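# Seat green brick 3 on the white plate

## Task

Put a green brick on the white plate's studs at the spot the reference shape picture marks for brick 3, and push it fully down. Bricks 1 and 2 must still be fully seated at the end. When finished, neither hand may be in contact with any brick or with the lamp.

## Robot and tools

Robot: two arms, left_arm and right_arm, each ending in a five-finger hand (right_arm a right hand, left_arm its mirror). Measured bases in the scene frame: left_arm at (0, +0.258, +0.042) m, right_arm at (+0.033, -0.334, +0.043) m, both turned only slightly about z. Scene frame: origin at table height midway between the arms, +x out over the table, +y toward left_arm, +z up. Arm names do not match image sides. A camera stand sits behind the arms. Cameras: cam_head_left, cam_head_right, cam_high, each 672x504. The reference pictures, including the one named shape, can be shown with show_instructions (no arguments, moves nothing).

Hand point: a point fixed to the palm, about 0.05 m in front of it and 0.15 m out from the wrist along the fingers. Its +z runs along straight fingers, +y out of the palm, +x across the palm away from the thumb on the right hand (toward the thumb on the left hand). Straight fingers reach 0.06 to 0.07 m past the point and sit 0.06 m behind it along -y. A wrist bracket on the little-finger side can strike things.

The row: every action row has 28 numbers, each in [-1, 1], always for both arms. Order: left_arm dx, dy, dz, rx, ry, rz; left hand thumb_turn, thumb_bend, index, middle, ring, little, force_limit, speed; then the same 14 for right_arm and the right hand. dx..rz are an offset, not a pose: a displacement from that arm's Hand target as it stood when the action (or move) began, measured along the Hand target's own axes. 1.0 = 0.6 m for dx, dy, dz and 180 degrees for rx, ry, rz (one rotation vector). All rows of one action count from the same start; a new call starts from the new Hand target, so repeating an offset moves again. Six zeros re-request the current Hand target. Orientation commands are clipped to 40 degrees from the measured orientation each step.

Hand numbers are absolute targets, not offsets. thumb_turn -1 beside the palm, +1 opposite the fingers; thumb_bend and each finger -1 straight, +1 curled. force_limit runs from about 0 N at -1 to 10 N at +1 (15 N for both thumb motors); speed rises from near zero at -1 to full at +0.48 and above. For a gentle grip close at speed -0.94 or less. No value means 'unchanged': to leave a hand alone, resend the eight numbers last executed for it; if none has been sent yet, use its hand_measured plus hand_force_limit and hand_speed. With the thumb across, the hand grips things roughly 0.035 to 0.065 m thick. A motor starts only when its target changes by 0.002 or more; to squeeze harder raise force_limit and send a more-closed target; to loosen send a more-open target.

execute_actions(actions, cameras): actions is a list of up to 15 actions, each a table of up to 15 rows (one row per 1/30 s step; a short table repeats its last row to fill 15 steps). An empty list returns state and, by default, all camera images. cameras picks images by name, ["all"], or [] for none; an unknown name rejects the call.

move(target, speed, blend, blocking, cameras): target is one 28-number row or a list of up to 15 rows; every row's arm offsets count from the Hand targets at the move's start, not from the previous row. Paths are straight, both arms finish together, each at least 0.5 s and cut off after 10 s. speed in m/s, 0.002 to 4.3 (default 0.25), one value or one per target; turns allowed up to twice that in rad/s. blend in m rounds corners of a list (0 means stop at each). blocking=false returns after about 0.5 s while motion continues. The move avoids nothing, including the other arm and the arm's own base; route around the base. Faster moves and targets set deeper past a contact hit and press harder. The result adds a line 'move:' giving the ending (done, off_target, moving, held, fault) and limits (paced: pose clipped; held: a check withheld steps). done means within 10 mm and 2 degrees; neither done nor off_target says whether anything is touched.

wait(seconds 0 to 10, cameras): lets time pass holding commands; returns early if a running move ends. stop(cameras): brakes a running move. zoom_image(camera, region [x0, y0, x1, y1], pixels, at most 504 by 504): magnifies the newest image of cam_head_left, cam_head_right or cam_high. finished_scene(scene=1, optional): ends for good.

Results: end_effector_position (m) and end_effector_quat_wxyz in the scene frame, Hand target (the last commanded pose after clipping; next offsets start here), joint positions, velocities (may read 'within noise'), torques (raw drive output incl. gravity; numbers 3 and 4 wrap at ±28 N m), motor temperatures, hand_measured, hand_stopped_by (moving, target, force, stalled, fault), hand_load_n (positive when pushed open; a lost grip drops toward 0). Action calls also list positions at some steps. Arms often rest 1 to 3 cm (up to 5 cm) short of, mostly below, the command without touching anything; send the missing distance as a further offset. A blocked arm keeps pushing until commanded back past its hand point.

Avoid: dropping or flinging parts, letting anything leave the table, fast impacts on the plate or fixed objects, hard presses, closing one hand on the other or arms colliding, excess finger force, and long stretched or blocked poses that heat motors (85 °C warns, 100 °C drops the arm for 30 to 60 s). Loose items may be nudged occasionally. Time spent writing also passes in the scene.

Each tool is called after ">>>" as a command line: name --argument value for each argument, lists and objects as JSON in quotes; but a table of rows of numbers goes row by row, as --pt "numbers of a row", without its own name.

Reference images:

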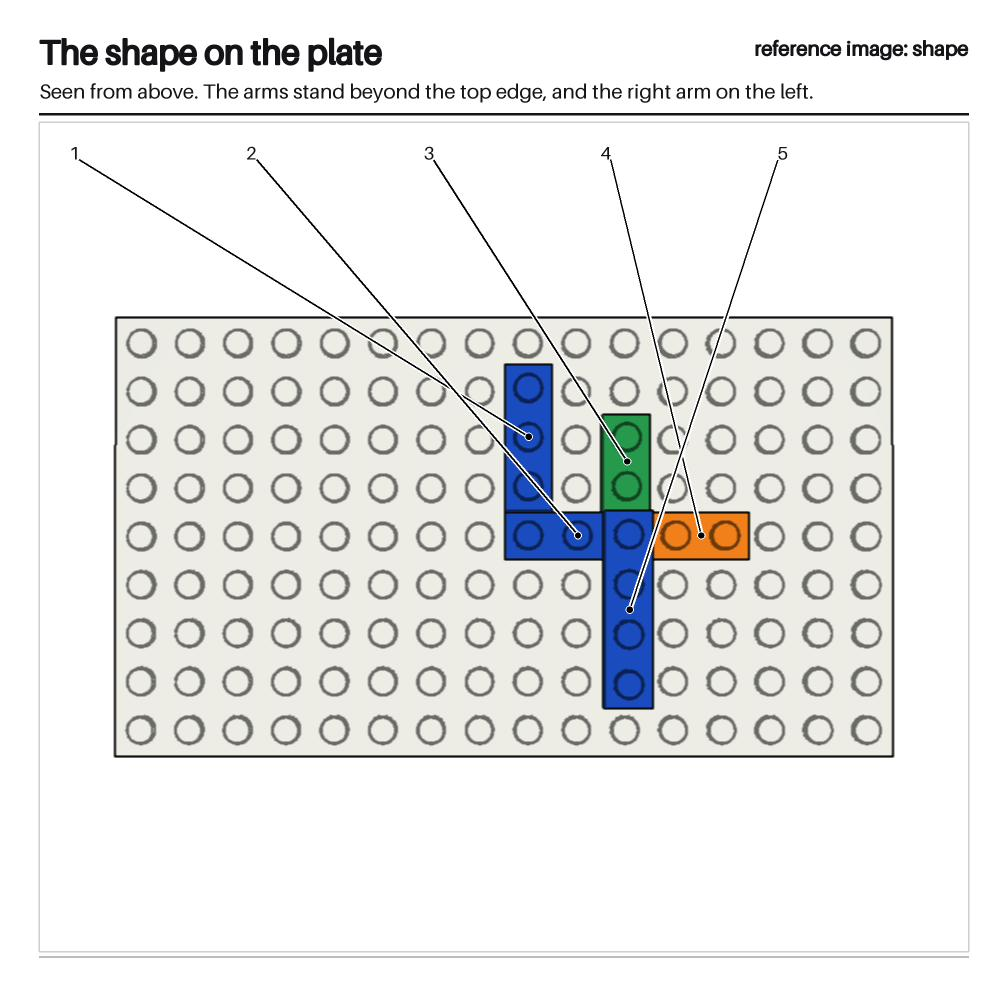

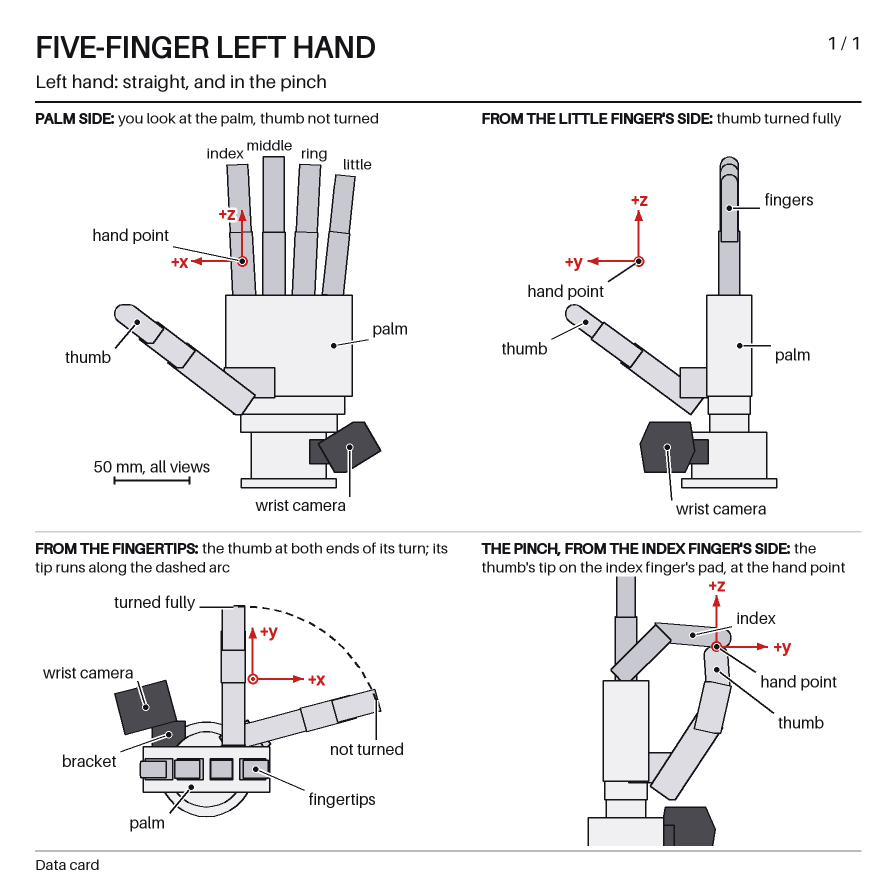

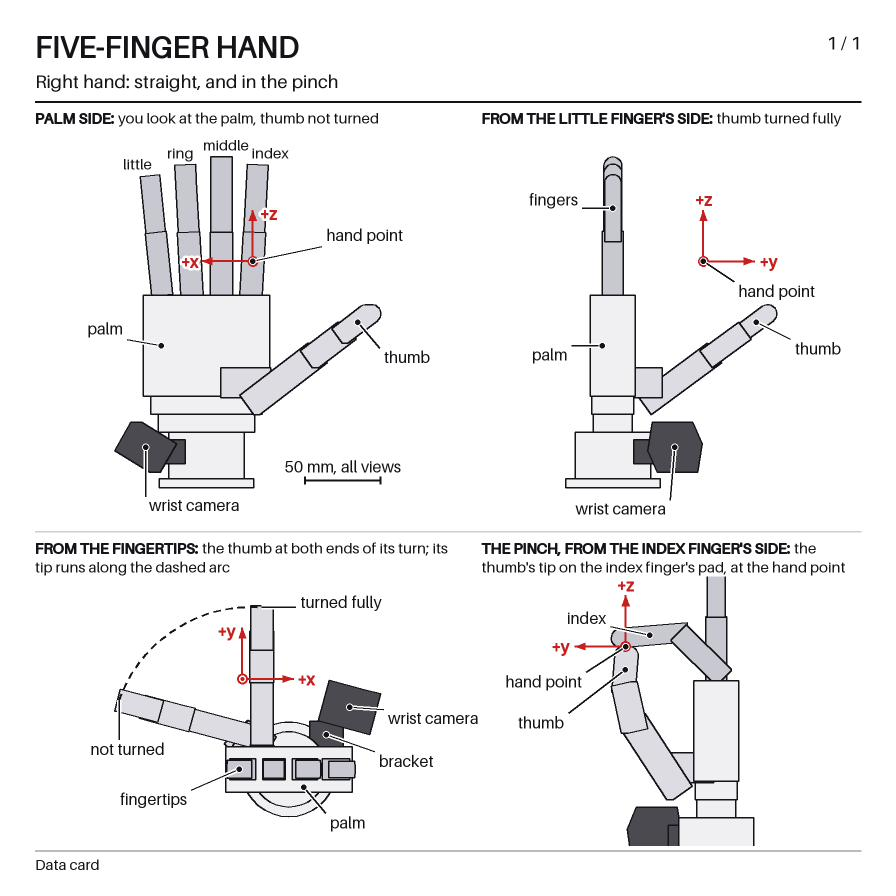

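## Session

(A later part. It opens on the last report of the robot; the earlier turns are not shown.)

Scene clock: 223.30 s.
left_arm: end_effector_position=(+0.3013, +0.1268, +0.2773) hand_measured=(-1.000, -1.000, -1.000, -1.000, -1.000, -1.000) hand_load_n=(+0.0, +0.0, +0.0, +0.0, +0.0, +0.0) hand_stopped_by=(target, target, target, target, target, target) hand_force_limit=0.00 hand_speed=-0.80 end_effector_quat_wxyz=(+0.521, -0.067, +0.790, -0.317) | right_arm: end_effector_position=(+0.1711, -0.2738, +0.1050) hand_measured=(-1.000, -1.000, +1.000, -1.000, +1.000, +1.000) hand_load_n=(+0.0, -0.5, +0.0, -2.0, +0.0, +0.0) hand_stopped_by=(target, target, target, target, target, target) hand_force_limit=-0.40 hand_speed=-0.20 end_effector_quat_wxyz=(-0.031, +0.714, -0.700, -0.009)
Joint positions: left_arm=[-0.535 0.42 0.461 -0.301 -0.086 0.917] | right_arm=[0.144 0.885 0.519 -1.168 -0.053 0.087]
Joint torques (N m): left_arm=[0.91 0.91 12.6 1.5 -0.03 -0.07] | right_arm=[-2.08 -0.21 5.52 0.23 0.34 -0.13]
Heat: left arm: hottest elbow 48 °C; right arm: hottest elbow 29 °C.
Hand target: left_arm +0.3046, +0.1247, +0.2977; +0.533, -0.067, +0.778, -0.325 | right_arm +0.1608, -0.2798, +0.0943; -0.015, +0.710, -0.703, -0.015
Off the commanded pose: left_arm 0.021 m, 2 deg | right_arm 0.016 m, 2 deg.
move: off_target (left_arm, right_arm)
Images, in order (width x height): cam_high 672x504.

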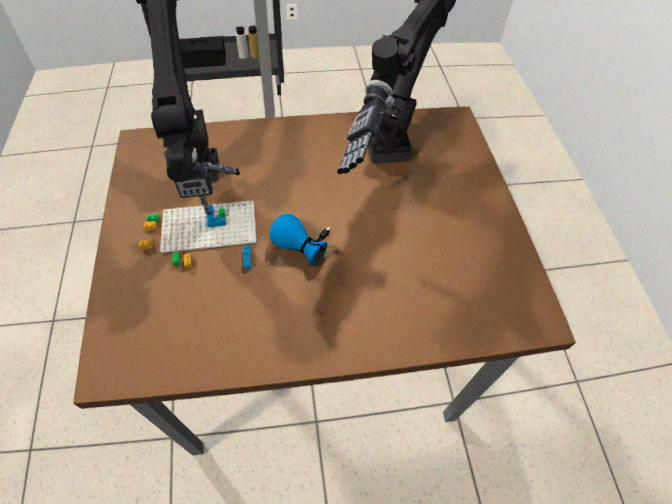

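>>> move --pt "0 0 0 0 0 0 -1 -1 -1 -1 -1 -1 0 -0.8 -0.006 0 -0.035 0 0 0 -1 -1 1 -1 1 1 -0.4 -0.2" --pt "0 0 0 0 0 0 -1 -1 -1 -1 -1 -1 0 -0.8 -0.012 -0.02 -0.19 0 0 0 -1 -1 1 -1 1 1 -0.4 -0.2" --speed '[0.04,0.15]' --cameras '["cam_head_left","cam_head_right","cam_high"]'

>>> zoom_image --camera "cam_head_left" --region '[390, 345, 440, 395]'

>>> zoom_image --camera "cam_head_right" --region '[390, 345, 440, 395]'

>>> zoom_image --camera "cam_high" --region '[190, 190, 240, 240]'

Scene clock: 226.03 s.
left_arm: end_effector_position=(+0.3013, +0.1268, +0.2773) hand_measured=(-1.000, -1.000, -1.000, -1.000, -1.000, -1.000) hand_load_n=(+0.0, +0.0, +0.0, +0.0, +0.0, +0.0) hand_stopped_by=(target, target, target, target, target, target) hand_force_limit=0.00 hand_speed=-0.80 end_effector_quat_wxyz=(+0.521, -0.067, +0.790, -0.317) | right_arm: end_effector_position=(+0.1585, -0.2767, +0.1898) hand_measured=(-1.000, -1.000, +1.000, -1.000, +1.000, +1.000) hand_load_n=(+0.0, +0.0, +0.0, +0.0, +0.0, +0.0) hand_stopped_by=(target, target, target, target, target, target) hand_force_limit=-0.40 hand_speed=-0.20 end_effector_quat_wxyz=(+0.004, +0.713, -0.700, -0.032)
Joint positions: left_arm=[-0.535 0.42 0.461 -0.301 -0.086 0.917] | right_arm=[0.144 0.847 0.718 -1.489 -0.045 0.087]
Joint torques (N m): left_arm=[0.91 0.97 12.6 1.5 -0.03 -0.07] | right_arm=[-1.55 -1.44 12.08 -0.39 0.09 -0.05]
Heat: left arm: hottest elbow 48 °C; right arm: hottest elbow 30 °C.
Hand target: left_arm +0.3046, +0.1247, +0.2977; +0.533, -0.067, +0.778, -0.325 | right_arm +0.1728, -0.2774, +0.2085; -0.015, +0.711, -0.703, -0.015
Off the commanded pose: left_arm 0.021 m, 2 deg | right_arm 0.024 m, 3 deg.
move: off_target (left_arm, right_arm)

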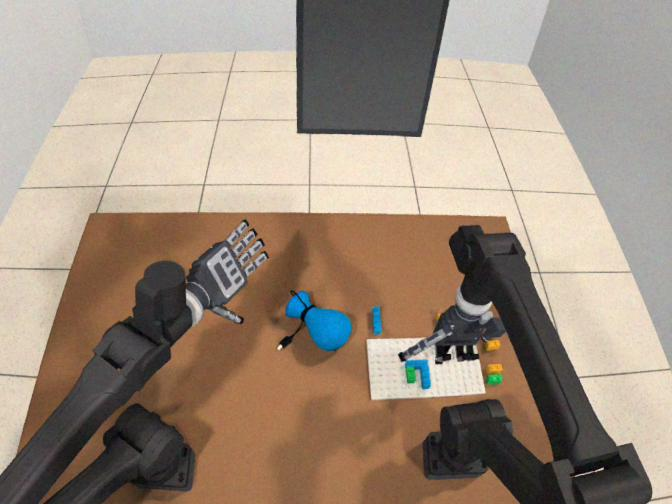

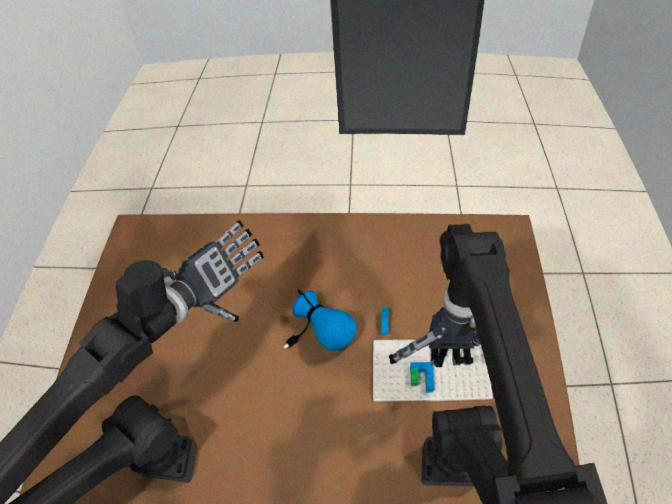

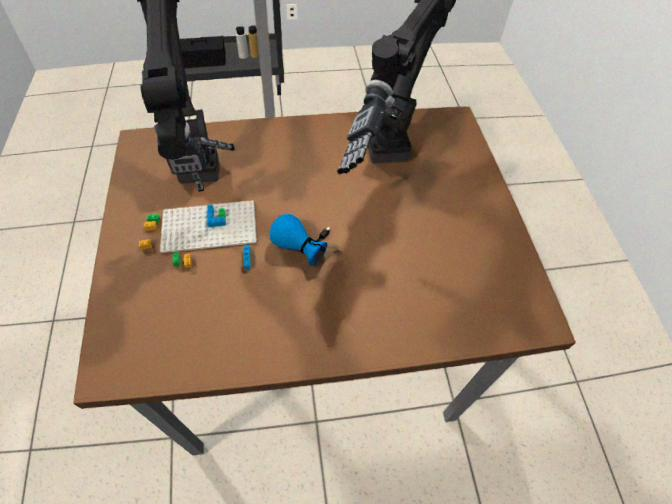

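Scaled by 10.080 from the camera's 672x504 image, which has a finer 960x720 frame.

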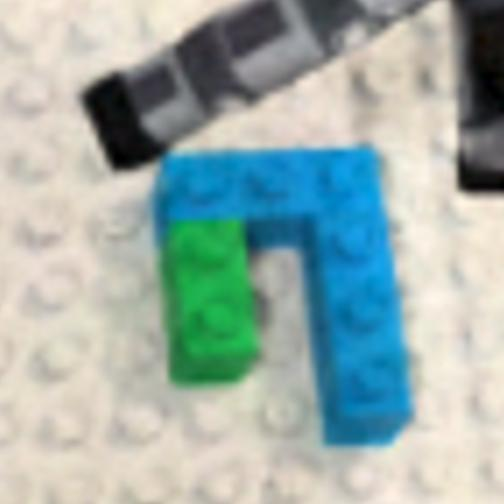

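Scaled by 10.080 from the camera's 672x504 image, which has a finer 960x720 frame.

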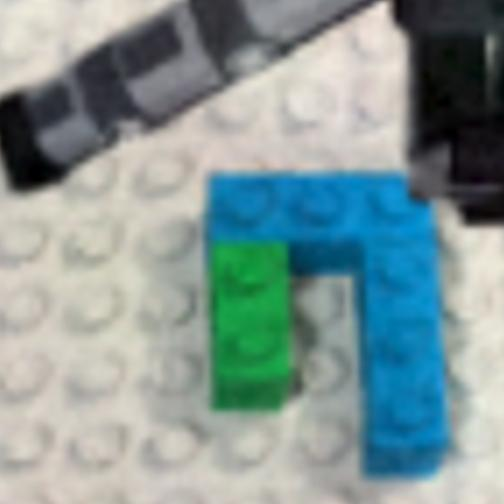

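Scaled by 10.080 from the camera's 672x504 image, which has a finer 960x720 frame.

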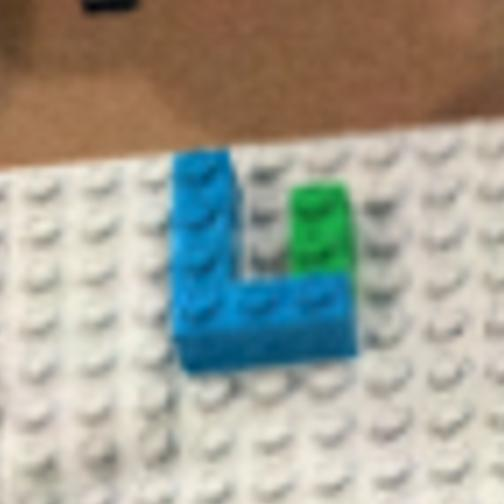

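>>> zoom_image --camera "cam_head_left" --region '[404, 356, 434, 391]'

>>> zoom_image --camera "cam_head_right" --region '[408, 360, 438, 395]'

>>> zoom_image --camera "cam_high" --region '[202, 200, 232, 230]'

Scaled by 14.400 from the camera's 672x504 image, which has a finer 960x720 frame.

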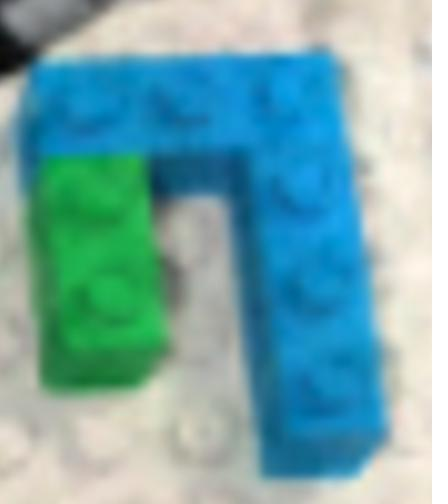

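Scaled by 14.400 from the camera's 672x504 image, which has a finer 960x720 frame.

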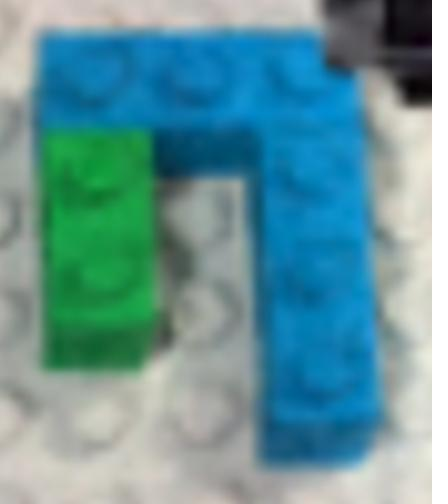

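Scaled by 16.800 from the camera's 672x504 image, which has a finer 960x720 frame.

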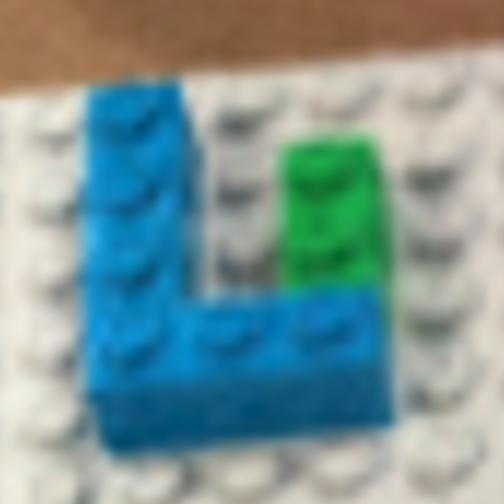

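>>> move --target '[0,0,0,0,0,0,-1,-1,-1,-1,-1,-1,0,-0.8,-0.0769,0.0064,0.1642,-0.0002,0.0167,0,-1,-1,1,-1,1,1,-0.4,-0.2]' --speed 0.15 --cameras '["cam_high"]'

>>> zoom_image --camera "cam_high" --region '[190, 190, 240, 240]'

Scene clock: 231.80 s.
left_arm: end_effector_position=(+0.3013, +0.1268, +0.2773) hand_measured=(-1.000, -1.000, -1.000, -1.000, -1.000, -1.000) hand_load_n=(+0.0, +0.0, +0.0, +0.0, +0.0, +0.0) hand_stopped_by=(target, target, target, target, target, target) hand_force_limit=0.00 hand_speed=-0.80 end_effector_quat_wxyz=(+0.521, -0.067, +0.790, -0.317) | right_arm: end_effector_position=(+0.1713, -0.2278, +0.1185) hand_measured=(-1.000, -1.000, +1.000, -1.000, +1.000, +1.000) hand_load_n=(+0.0, +0.0, +0.0, +0.0, +0.0, +0.0) hand_stopped_by=(target, target, target, target, target, target) hand_force_limit=-0.40 hand_speed=-0.20 end_effector_quat_wxyz=(-0.003, +0.710, -0.704, +0.005)
Joint positions: left_arm=[-0.535 0.42 0.461 -0.301 -0.086 0.917] | right_arm=[0.412 0.936 0.585 -1.211 0.006 0.365]
Joint torques (N m): left_arm=[0.91 0.91 12.62 1.5 -0.03 -0.07] | right_arm=[0.03 -0.56 6.76 0.47 0.11 0.06]
Heat: left arm: hottest elbow 48 °C; right arm: hottest elbow 30 °C.
Hand target: left_arm +0.3046, +0.1247, +0.2977; +0.533, -0.067, +0.778, -0.325 | right_arm +0.1684, -0.2271, +0.1121; +0.004, +0.711, -0.703, +0.003
Off the commanded pose: left_arm 0.021 m, 2 deg | right_arm 0.007 m, 1 deg.
move: off_target (left_arm)
Images, in order (width x height): cam_high 672x504.

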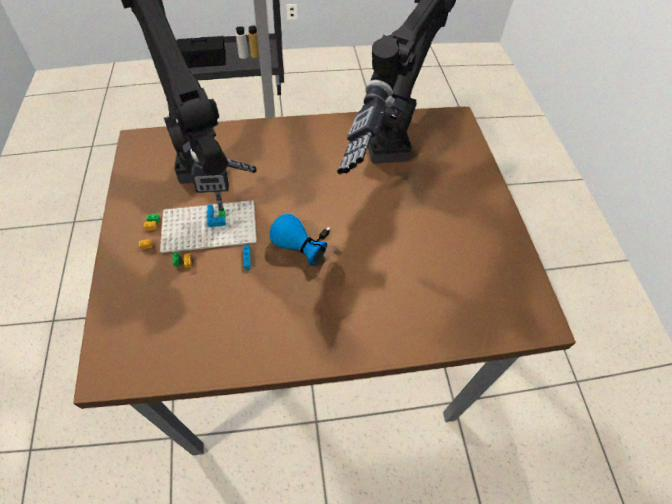

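Scaled by 10.080 from the camera's 672x504 image, which has a finer 960x720 frame.

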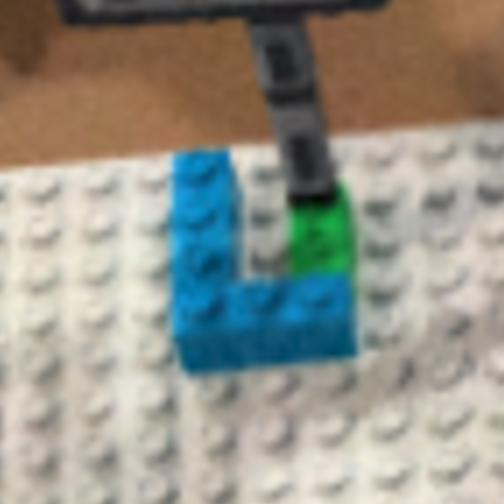

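>>> move --pt "0 0 0 0 0 0 -1 -1 -1 -1 -1 -1 0 -0.8 -0.005 0.0033 0.006 0 0 0 -1 -1 1 -1 1 1 -0.4 -0.2" --pt "0 0 0 0 0 0 -1 -1 -1 -1 -1 -1 0 -0.8 -0.005 0.0033 0.0275 0 0 0 -1 -1 1 -1 1 1 -0.4 -0.2" --speed 0.04 --cameras '["cam_high"]'

>>> zoom_image --camera "cam_high" --region '[190, 190, 240, 240]'

Scene clock: 233.93 s.
left_arm: end_effector_position=(+0.3013, +0.1268, +0.2773) hand_measured=(-1.000, -1.000, -1.000, -1.000, -1.000, -1.000) hand_load_n=(+0.0, +0.0, +0.0, +0.5, +0.0, +0.0) hand_stopped_by=(target, target, target, target, target, target) hand_force_limit=0.00 hand_speed=-0.80 end_effector_quat_wxyz=(+0.521, -0.067, +0.790, -0.317) | right_arm: end_effector_position=(+0.1694, -0.2250, +0.1051) hand_measured=(-1.000, -1.000, +1.000, -1.000, +1.000, +1.000) hand_load_n=(+0.0, +0.0, +0.0, -2.0, +0.5, +0.0) hand_stopped_by=(target, target, target, target, target, target) hand_force_limit=-0.40 hand_speed=-0.20 end_effector_quat_wxyz=(-0.003, +0.710, -0.704, +0.005)
Joint positions: left_arm=[-0.535 0.42 0.461 -0.301 -0.086 0.917] | right_arm=[0.428 0.952 0.556 -1.166 0.006 0.381]
Joint torques (N m): left_arm=[0.91 0.91 12.62 1.5 -0.03 -0.07] | right_arm=[-0.03 -0.44 6.19 0.84 0.11 0.05]
Heat: left arm: hottest elbow 48 °C; right arm: hottest elbow 30 °C.
Hand target: left_arm +0.3046, +0.1247, +0.2977; +0.533, -0.067, +0.778, -0.325 | right_arm +0.1663, -0.2243, +0.0954; +0.004, +0.711, -0.703, +0.003
Off the commanded pose: left_arm 0.021 m, 2 deg | right_arm 0.010 m, 1 deg.
move: off_target (left_arm)
Images, in order (width x height): cam_high 672x504.

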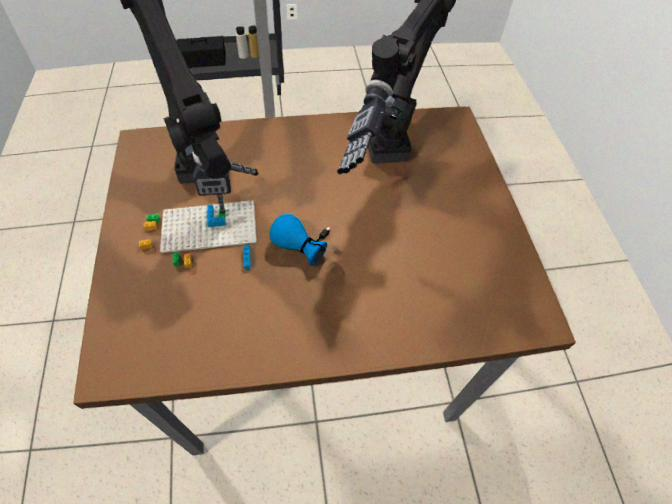

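Scaled by 10.080 from the camera's 672x504 image, which has a finer 960x720 frame.

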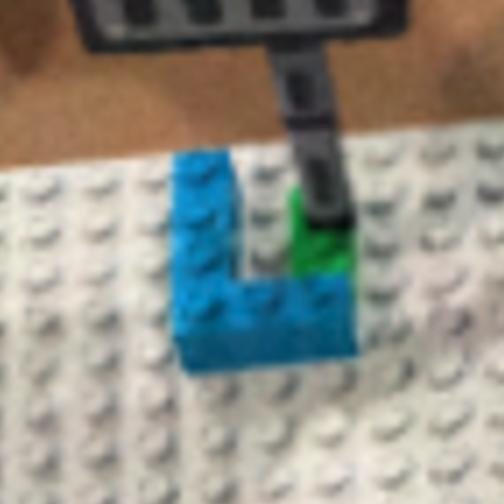

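>>> move --pt "0 0 0 0 0 0 -1 -1 -1 -1 -1 -1 0 -0.8 0.0072 -0.0036 -0.0208 0 0 0 -1 -1 1 -1 1 1 -0.4 -0.2" --pt "0 0 0 0 0 0 -1 -1 -1 -1 -1 -1 0 -0.8 0.0069 -0.0036 0.002 0 0 0 -1 -1 1 -1 1 1 -0.4 -0.2" --pt "0 0 0 0 0 0 -1 -1 -1 -1 -1 -1 0 -0.8 0.0069 -0.0036 0.0124 0 0 0 -1 -1 1 -1 1 1 -0.4 -0.2" --speed 0.04 --cameras '["cam_high"]'

>>> zoom_image --camera "cam_high" --region '[190, 190, 240, 240]'

Scene clock: 236.17 s.
left_arm: end_effector_position=(+0.3013, +0.1268, +0.2773) hand_measured=(-1.000, -1.000, -1.000, -1.000, -1.000, -1.000) hand_load_n=(+0.0, +0.0, +0.0, +0.0, +0.0, +0.0) hand_stopped_by=(target, target, target, target, target, target) hand_force_limit=0.00 hand_speed=-0.80 end_effector_quat_wxyz=(+0.521, -0.067, +0.790, -0.317) | right_arm: end_effector_position=(+0.1698, -0.2255, +0.1040) hand_measured=(-1.000, -1.000, +1.000, -1.000, +1.000, +1.000) hand_load_n=(+0.0, -0.5, +0.0, -4.5, +0.0, +0.0) hand_stopped_by=(target, target, target, target, target, target) hand_force_limit=-0.40 hand_speed=-0.20 end_effector_quat_wxyz=(-0.003, +0.711, -0.703, +0.005)
Joint positions: left_arm=[-0.535 0.42 0.461 -0.301 -0.086 0.917] | right_arm=[0.426 0.953 0.554 -1.161 0.006 0.376]
Joint torques (N m): left_arm=[0.91 0.91 12.6 1.5 -0.03 -0.07] | right_arm=[-1.55 0.62 5.37 1.52 0.1 -0.13]
Heat: left arm: hottest elbow 48 °C; right arm: hottest elbow 30 °C.
Hand target: left_arm +0.3046, +0.1247, +0.2977; +0.533, -0.067, +0.778, -0.325 | right_arm +0.1686, -0.2285, +0.0881; +0.004, +0.711, -0.704, +0.003
Off the commanded pose: left_arm 0.021 m, 2 deg | right_arm 0.016 m, 1 deg.
move: off_target (left_arm, right_arm)
Images, in order (width x height): cam_high 672x504.

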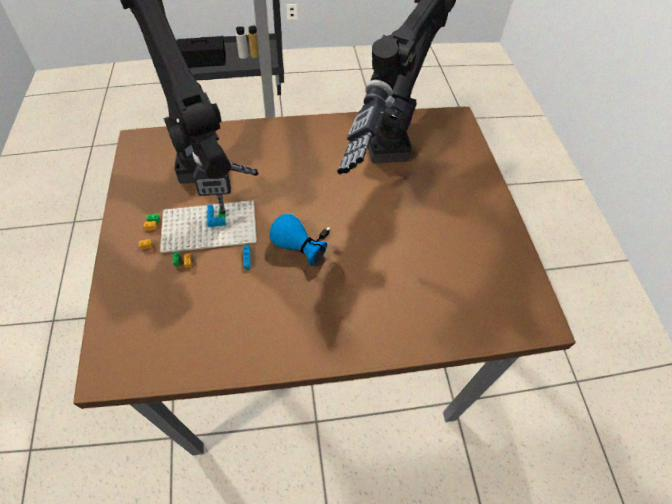

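Scaled by 10.080 from the camera's 672x504 image, which has a finer 960x720 frame.

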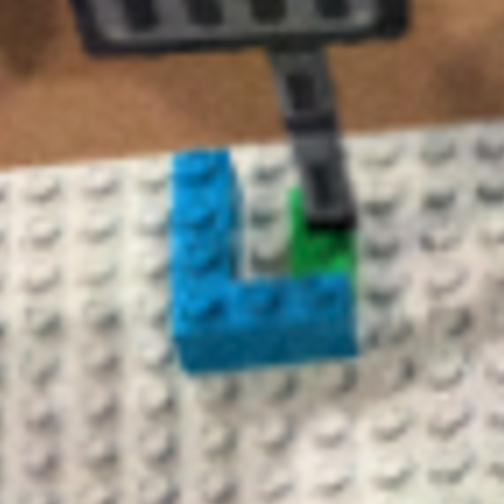

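>>> move --target '[0,0,0,0,0,0,-1,-1,-1,-1,-1,-1,0,-0.8,-0.003,0,0.025,0,0,0,-1,-1,1,-1,1,1,-0.4,-0.2]' --speed 0.04 --cameras '["cam_high"]'

>>> zoom_image --camera "cam_high" --region '[190, 190, 240, 240]'

Scene clock: 237.20 s.
left_arm: end_effector_position=(+0.3013, +0.1268, +0.2773) hand_measured=(-1.000, -1.000, -1.000, -1.000, -1.000, -1.000) hand_load_n=(+0.0, +0.0, +0.0, +0.0, +0.0, +0.0) hand_stopped_by=(target, target, target, target, target, target) hand_force_limit=0.00 hand_speed=-0.80 end_effector_quat_wxyz=(+0.521, -0.067, +0.790, -0.317) | right_arm: end_effector_position=(+0.1692, -0.2258, +0.1014) hand_measured=(-1.000, -1.000, +1.000, -1.000, +1.000, +1.000) hand_load_n=(+0.0, +0.0, +0.0, -10.5, +0.0, +0.0) hand_stopped_by=(target, target, target, target, target, target) hand_force_limit=-0.40 hand_speed=-0.20 end_effector_quat_wxyz=(-0.004, +0.711, -0.703, +0.005)
Joint positions: left_arm=[-0.535 0.42 0.461 -0.301 -0.086 0.917] | right_arm=[0.426 0.953 0.546 -1.152 0.006 0.375]
Joint torques (N m): left_arm=[0.91 0.91 12.6 1.5 -0.03 -0.07] | right_arm=[-1.14 2.14 3.89 2.69 0.11 -0.07]
Heat: left arm: hottest elbow 48 °C; right arm: hottest elbow 30 °C.
Hand target: left_arm +0.3046, +0.1247, +0.2977; +0.533, -0.067, +0.778, -0.325 | right_arm +0.1685, -0.2269, +0.0731; +0.004, +0.711, -0.703, +0.003
Off the commanded pose: left_arm 0.021 m, 2 deg | right_arm 0.028 m, 1 deg.
move: off_target (left_arm, right_arm)
Images, in order (width x height): cam_high 672x504.

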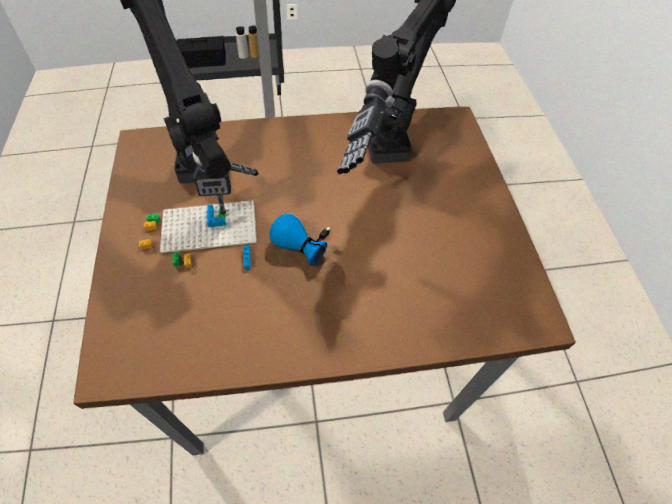

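Scaled by 10.080 from the camera's 672x504 image, which has a finer 960x720 frame.

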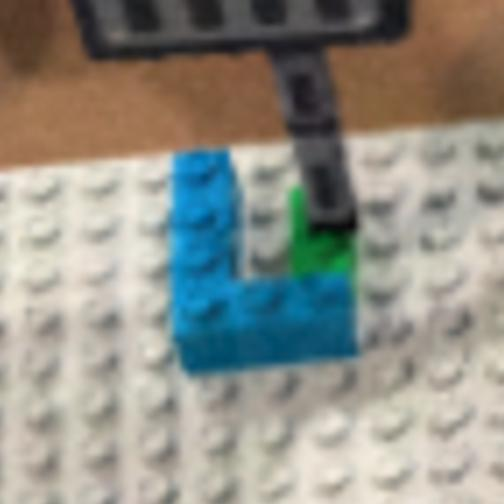

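>>> move --pt "0 0 0 0 0 0 -1 -1 -1 -1 -1 -1 0 -0.8 0 0 -0.03 0 0 0 -1 -1 1 -1 1 1 -0.4 -0.2" --pt "0 0 0 0 0 0 -1 -1 -1 -1 -1 -1 0 -0.8 0.0 -0.015 -0.07 0 0 0 -1 -1 1 -1 1 1 -0.4 -0.2" --pt "0 0 0 0 0 0 -1 -1 -1 -1 -1 -1 0 -0.8 0.06 -0.03 -0.2 0 0 0 -1 -1 1 -1 1 1 -0.4 -0.2" --speed '[0.04,0.06,0.2]' --cameras '["cam_head_left","cam_head_right","cam_high"]'

>>> zoom_image --camera "cam_head_left" --region '[404, 356, 434, 391]'

>>> zoom_image --camera "cam_head_right" --region '[408, 360, 438, 395]'

>>> zoom_image --camera "cam_high" --region '[202, 200, 232, 230]'

Scene clock: 240.57 s.
left_arm: end_effector_position=(+0.3013, +0.1268, +0.2773) hand_measured=(-1.000, -1.000, -1.000, -1.000, -1.000, -1.000) hand_load_n=(+0.0, +0.0, +0.0, +0.0, +0.0, +0.0) hand_stopped_by=(target, target, target, target, target, target) hand_force_limit=0.00 hand_speed=-0.80 end_effector_quat_wxyz=(+0.521, -0.067, +0.790, -0.317) | right_arm: end_effector_position=(+0.1718, -0.2629, +0.1749) hand_measured=(-1.000, -1.000, +1.000, -1.000, +1.000, +1.000) hand_load_n=(+0.0, +0.0, +0.0, +0.0, +0.0, +0.0) hand_stopped_by=(target, target, target, target, target, target) hand_force_limit=-0.40 hand_speed=-0.20 end_effector_quat_wxyz=(+0.025, +0.711, -0.703, -0.008)
Joint positions: left_arm=[-0.535 0.42 0.461 -0.301 -0.086 0.917] | right_arm=[0.257 0.908 0.715 -1.428 0.013 0.208]
Joint torques (N m): left_arm=[0.91 0.91 12.62 1.5 -0.03 -0.07] | right_arm=[-1.67 -1.96 11.93 -0.34 -0.08 -0.15]
Heat: left arm: hottest elbow 48 °C; right arm: hottest elbow 30 °C.
Hand target: left_arm +0.3046, +0.1247, +0.2977; +0.533, -0.067, +0.778, -0.325 | right_arm +0.1870, -0.2615, +0.1935; +0.004, +0.711, -0.704, +0.003
Off the commanded pose: left_arm 0.021 m, 2 deg | right_arm 0.024 m, 3 deg.
move: off_target (left_arm, right_arm)

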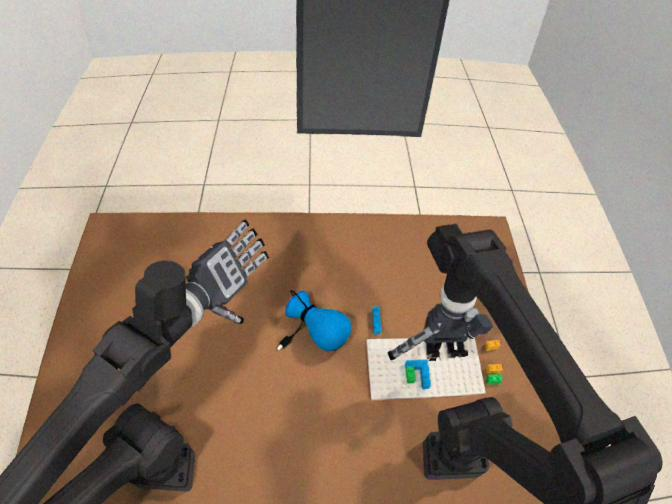

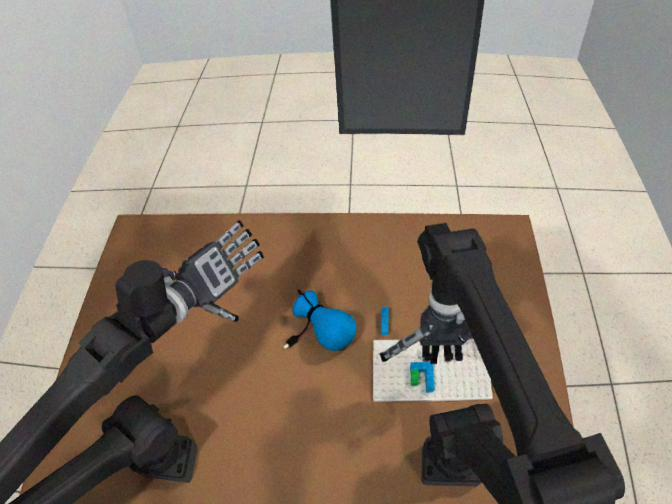

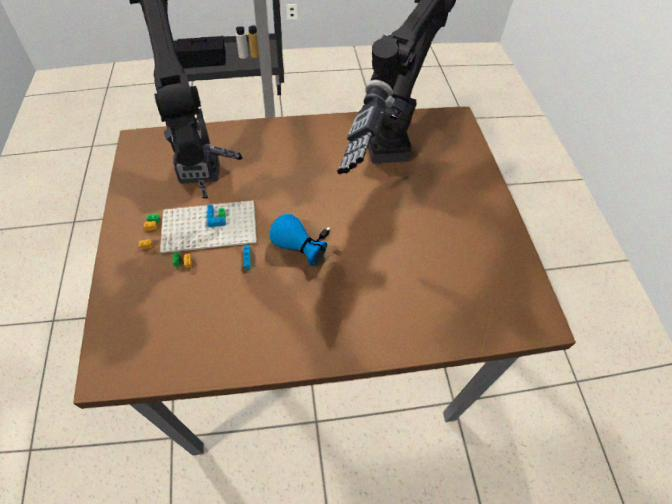

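Scaled by 14.400 from the camera's 672x504 image, which has a finer 960x720 frame.

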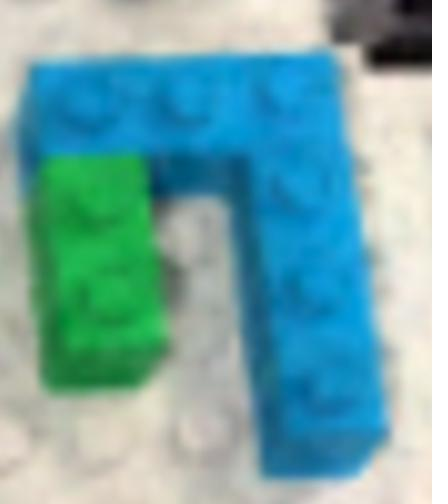

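Scaled by 14.400 from the camera's 672x504 image, which has a finer 960x720 frame.

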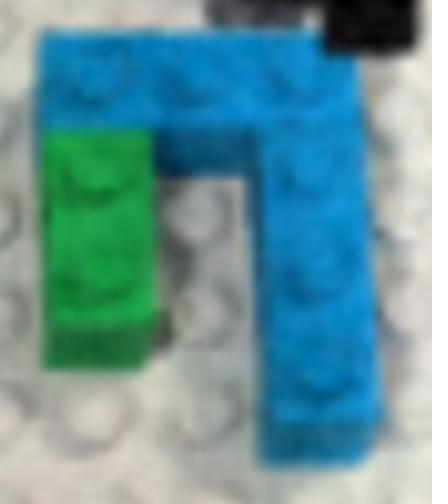

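Scaled by 16.800 from the camera's 672x504 image, which has a finer 960x720 frame.

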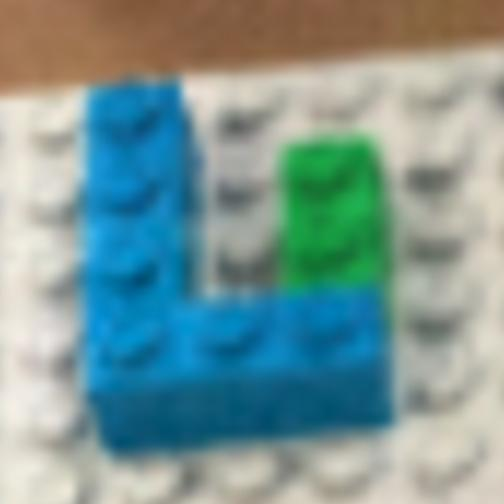

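>>> move --target '[0,0,0,0,0,0,-1,-1,-1,-1,-1,-1,0,-0.8,-0.0068,0.0406,0.1358,0,0,0,-1,-1,1,-1,1,1,-0.4,-0.2]' --speed 0.15 --cameras '["cam_high"]'

>>> zoom_image --camera "cam_high" --region '[190, 190, 240, 240]'

Scene clock: 242.63 s.
left_arm: end_effector_position=(+0.3013, +0.1268, +0.2773) hand_measured=(-1.000, -1.000, -1.000, -1.000, -1.000, -1.000) hand_load_n=(+0.0, +0.0, +0.0, +0.5, +0.0, +0.0) hand_stopped_by=(target, target, target, target, target, target) hand_force_limit=0.00 hand_speed=-0.80 end_effector_quat_wxyz=(+0.521, -0.067, +0.790, -0.317) | right_arm: end_effector_position=(+0.1653, -0.2605, +0.1166) hand_measured=(-1.000, -1.000, +1.000, -1.000, +1.000, +1.000) hand_load_n=(+0.0, -0.5, +0.0, +0.0, +0.5, +0.0) hand_stopped_by=(target, target, target, target, target, target) hand_force_limit=-0.40 hand_speed=-0.20 end_effector_quat_wxyz=(+0.004, +0.710, -0.704, +0.005)
Joint positions: left_arm=[-0.535 0.42 0.461 -0.301 -0.086 0.917] | right_arm=[0.275 0.894 0.558 -1.236 0.012 0.228]
Joint torques (N m): left_arm=[0.91 0.97 12.6 1.5 -0.03 -0.07] | right_arm=[-0.03 -1.03 6.69 0.49 -0.06 0.05]
Heat: left arm: hottest elbow 48 °C; right arm: hottest elbow 30 °C.
Hand target: left_arm +0.3046, +0.1247, +0.2977; +0.533, -0.067, +0.778, -0.325 | right_arm +0.1625, -0.2585, +0.1119; +0.004, +0.711, -0.703, +0.003
Off the commanded pose: left_arm 0.021 m, 2 deg | right_arm 0.006 m, 0 deg.
move: off_target (left_arm)
Images, in order (width x height): cam_high 672x504.

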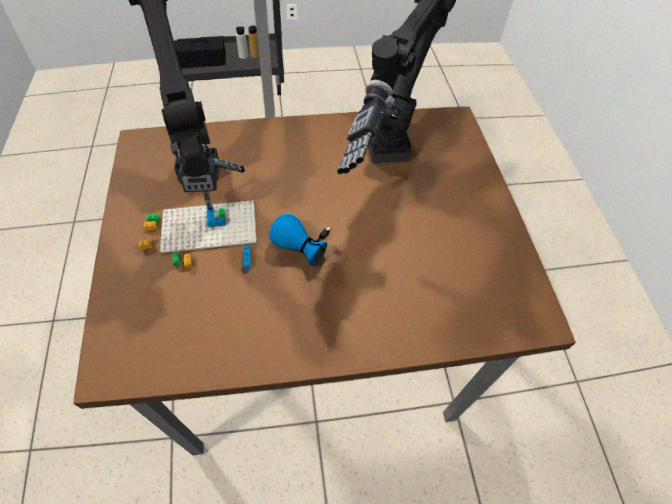

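Scaled by 10.080 from the camera's 672x504 image, which has a finer 960x720 frame.

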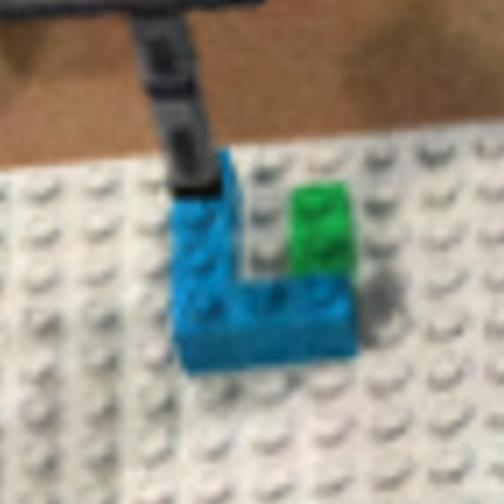

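>>> move --pt "0 0 0 0 0 0 -1 -1 -1 -1 -1 -1 0 -0.8 0 0.003 0.0275 0 0 0 -1 -1 1 -1 1 1 -0.4 -0.2" --pt "0 0 0 0 0 0 -1 -1 -1 -1 -1 -1 0 -0.8 0 0.003 0.045 0 0 0 -1 -1 1 -1 1 1 -0.4 -0.2" --speed 0.04 --cameras '["cam_high"]'

>>> zoom_image --camera "cam_high" --region '[190, 190, 240, 240]'

Scene clock: 244.20 s.
left_arm: end_effector_position=(+0.3013, +0.1268, +0.2773) hand_measured=(-1.000, -1.000, -1.000, -1.000, -1.000, -1.000) hand_load_n=(+0.0, +0.0, +0.0, +0.0, +0.0, +0.0) hand_stopped_by=(target, target, target, target, target, target) hand_force_limit=0.00 hand_speed=-0.80 end_effector_quat_wxyz=(+0.521, -0.067, +0.790, -0.317) | right_arm: end_effector_position=(+0.1635, -0.2607, +0.1059) hand_measured=(-1.000, -1.000, +1.000, -1.000, +1.000, +1.000) hand_load_n=(+0.0, +0.0, +0.0, -8.5, +0.0, +0.0) hand_stopped_by=(target, target, target, target, target, target) hand_force_limit=-0.40 hand_speed=-0.20 end_effector_quat_wxyz=(+0.000, +0.710, -0.704, +0.006)
Joint positions: left_arm=[-0.535 0.42 0.461 -0.301 -0.086 0.917] | right_arm=[0.275 0.894 0.529 -1.199 0.011 0.229]
Joint torques (N m): left_arm=[0.91 0.97 12.6 1.51 -0.03 -0.07] | right_arm=[-0.09 1.26 4.49 2.07 -0.05 0.03]
Heat: left arm: hottest elbow 48 °C; right arm: hottest elbow 30 °C.
Hand target: left_arm +0.3046, +0.1247, +0.2977; +0.533, -0.067, +0.778, -0.325 | right_arm +0.1607, -0.2587, +0.0850; +0.004, +0.711, -0.703, +0.003
Off the commanded pose: left_arm 0.021 m, 2 deg | right_arm 0.021 m, 1 deg.
move: off_target (left_arm, right_arm)
Images, in order (width x height): cam_high 672x504.

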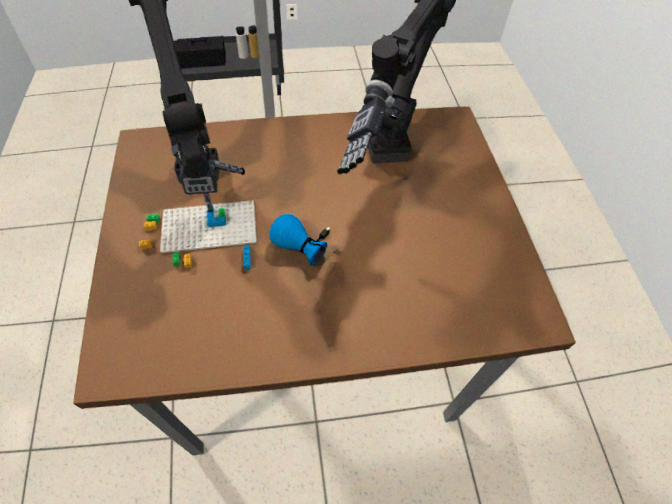

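Scaled by 10.080 from the camera's 672x504 image, which has a finer 960x720 frame.

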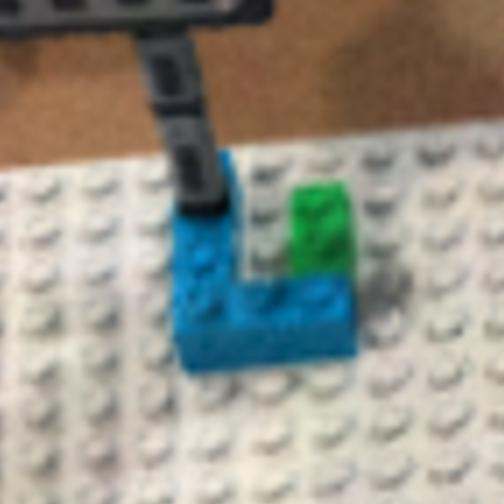

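>>> move --target '[0,0,0,0,0,0,-1,-1,-1,-1,-1,-1,0,-0.8,0,0,0.018,0,0,0,-1,-1,1,-1,1,1,-0.4,-0.2]' --speed 0.04

Scene clock: 245.97 s.
left_arm: end_effector_position=(+0.3013, +0.1268, +0.2773) hand_measured=(-1.000, -1.000, -1.000, -1.000, -1.000, -1.000) hand_load_n=(+0.0, +0.0, +0.0, +0.0, +0.0, +0.0) hand_stopped_by=(target, target, target, target, target, target) hand_force_limit=0.00 hand_speed=-0.80 end_effector_quat_wxyz=(+0.521, -0.067, +0.790, -0.317) | right_arm: end_effector_position=(+0.1633, -0.2608, +0.1047) hand_measured=(-1.000, -1.000, +1.000, -0.998, +1.000, +1.000) hand_load_n=(+0.0, +0.0, +0.0, -12.5, +0.0, +0.0) hand_stopped_by=(target, target, target, target, target, target) hand_force_limit=-0.40 hand_speed=-0.20 end_effector_quat_wxyz=(+0.000, +0.710, -0.704, +0.007)
Joint positions: left_arm=[-0.535 0.42 0.461 -0.301 -0.086 0.917] | right_arm=[0.275 0.894 0.525 -1.196 0.011 0.229]
Joint torques (N m): left_arm=[0.91 0.91 12.6 1.5 -0.03 -0.07] | right_arm=[-0.26 2.02 3.17 2.96 -0.04 0.01]
Heat: left arm: hottest elbow 48 °C; right arm: hottest elbow 30 °C.
Hand target: left_arm +0.3046, +0.1247, +0.2977; +0.533, -0.067, +0.778, -0.325 | right_arm +0.1606, -0.2589, +0.0741; +0.004, +0.711, -0.703, +0.003
Off the commanded pose: left_arm 0.021 m, 2 deg | right_arm 0.031 m, 1 deg.
move: off_target (left_arm, right_arm)


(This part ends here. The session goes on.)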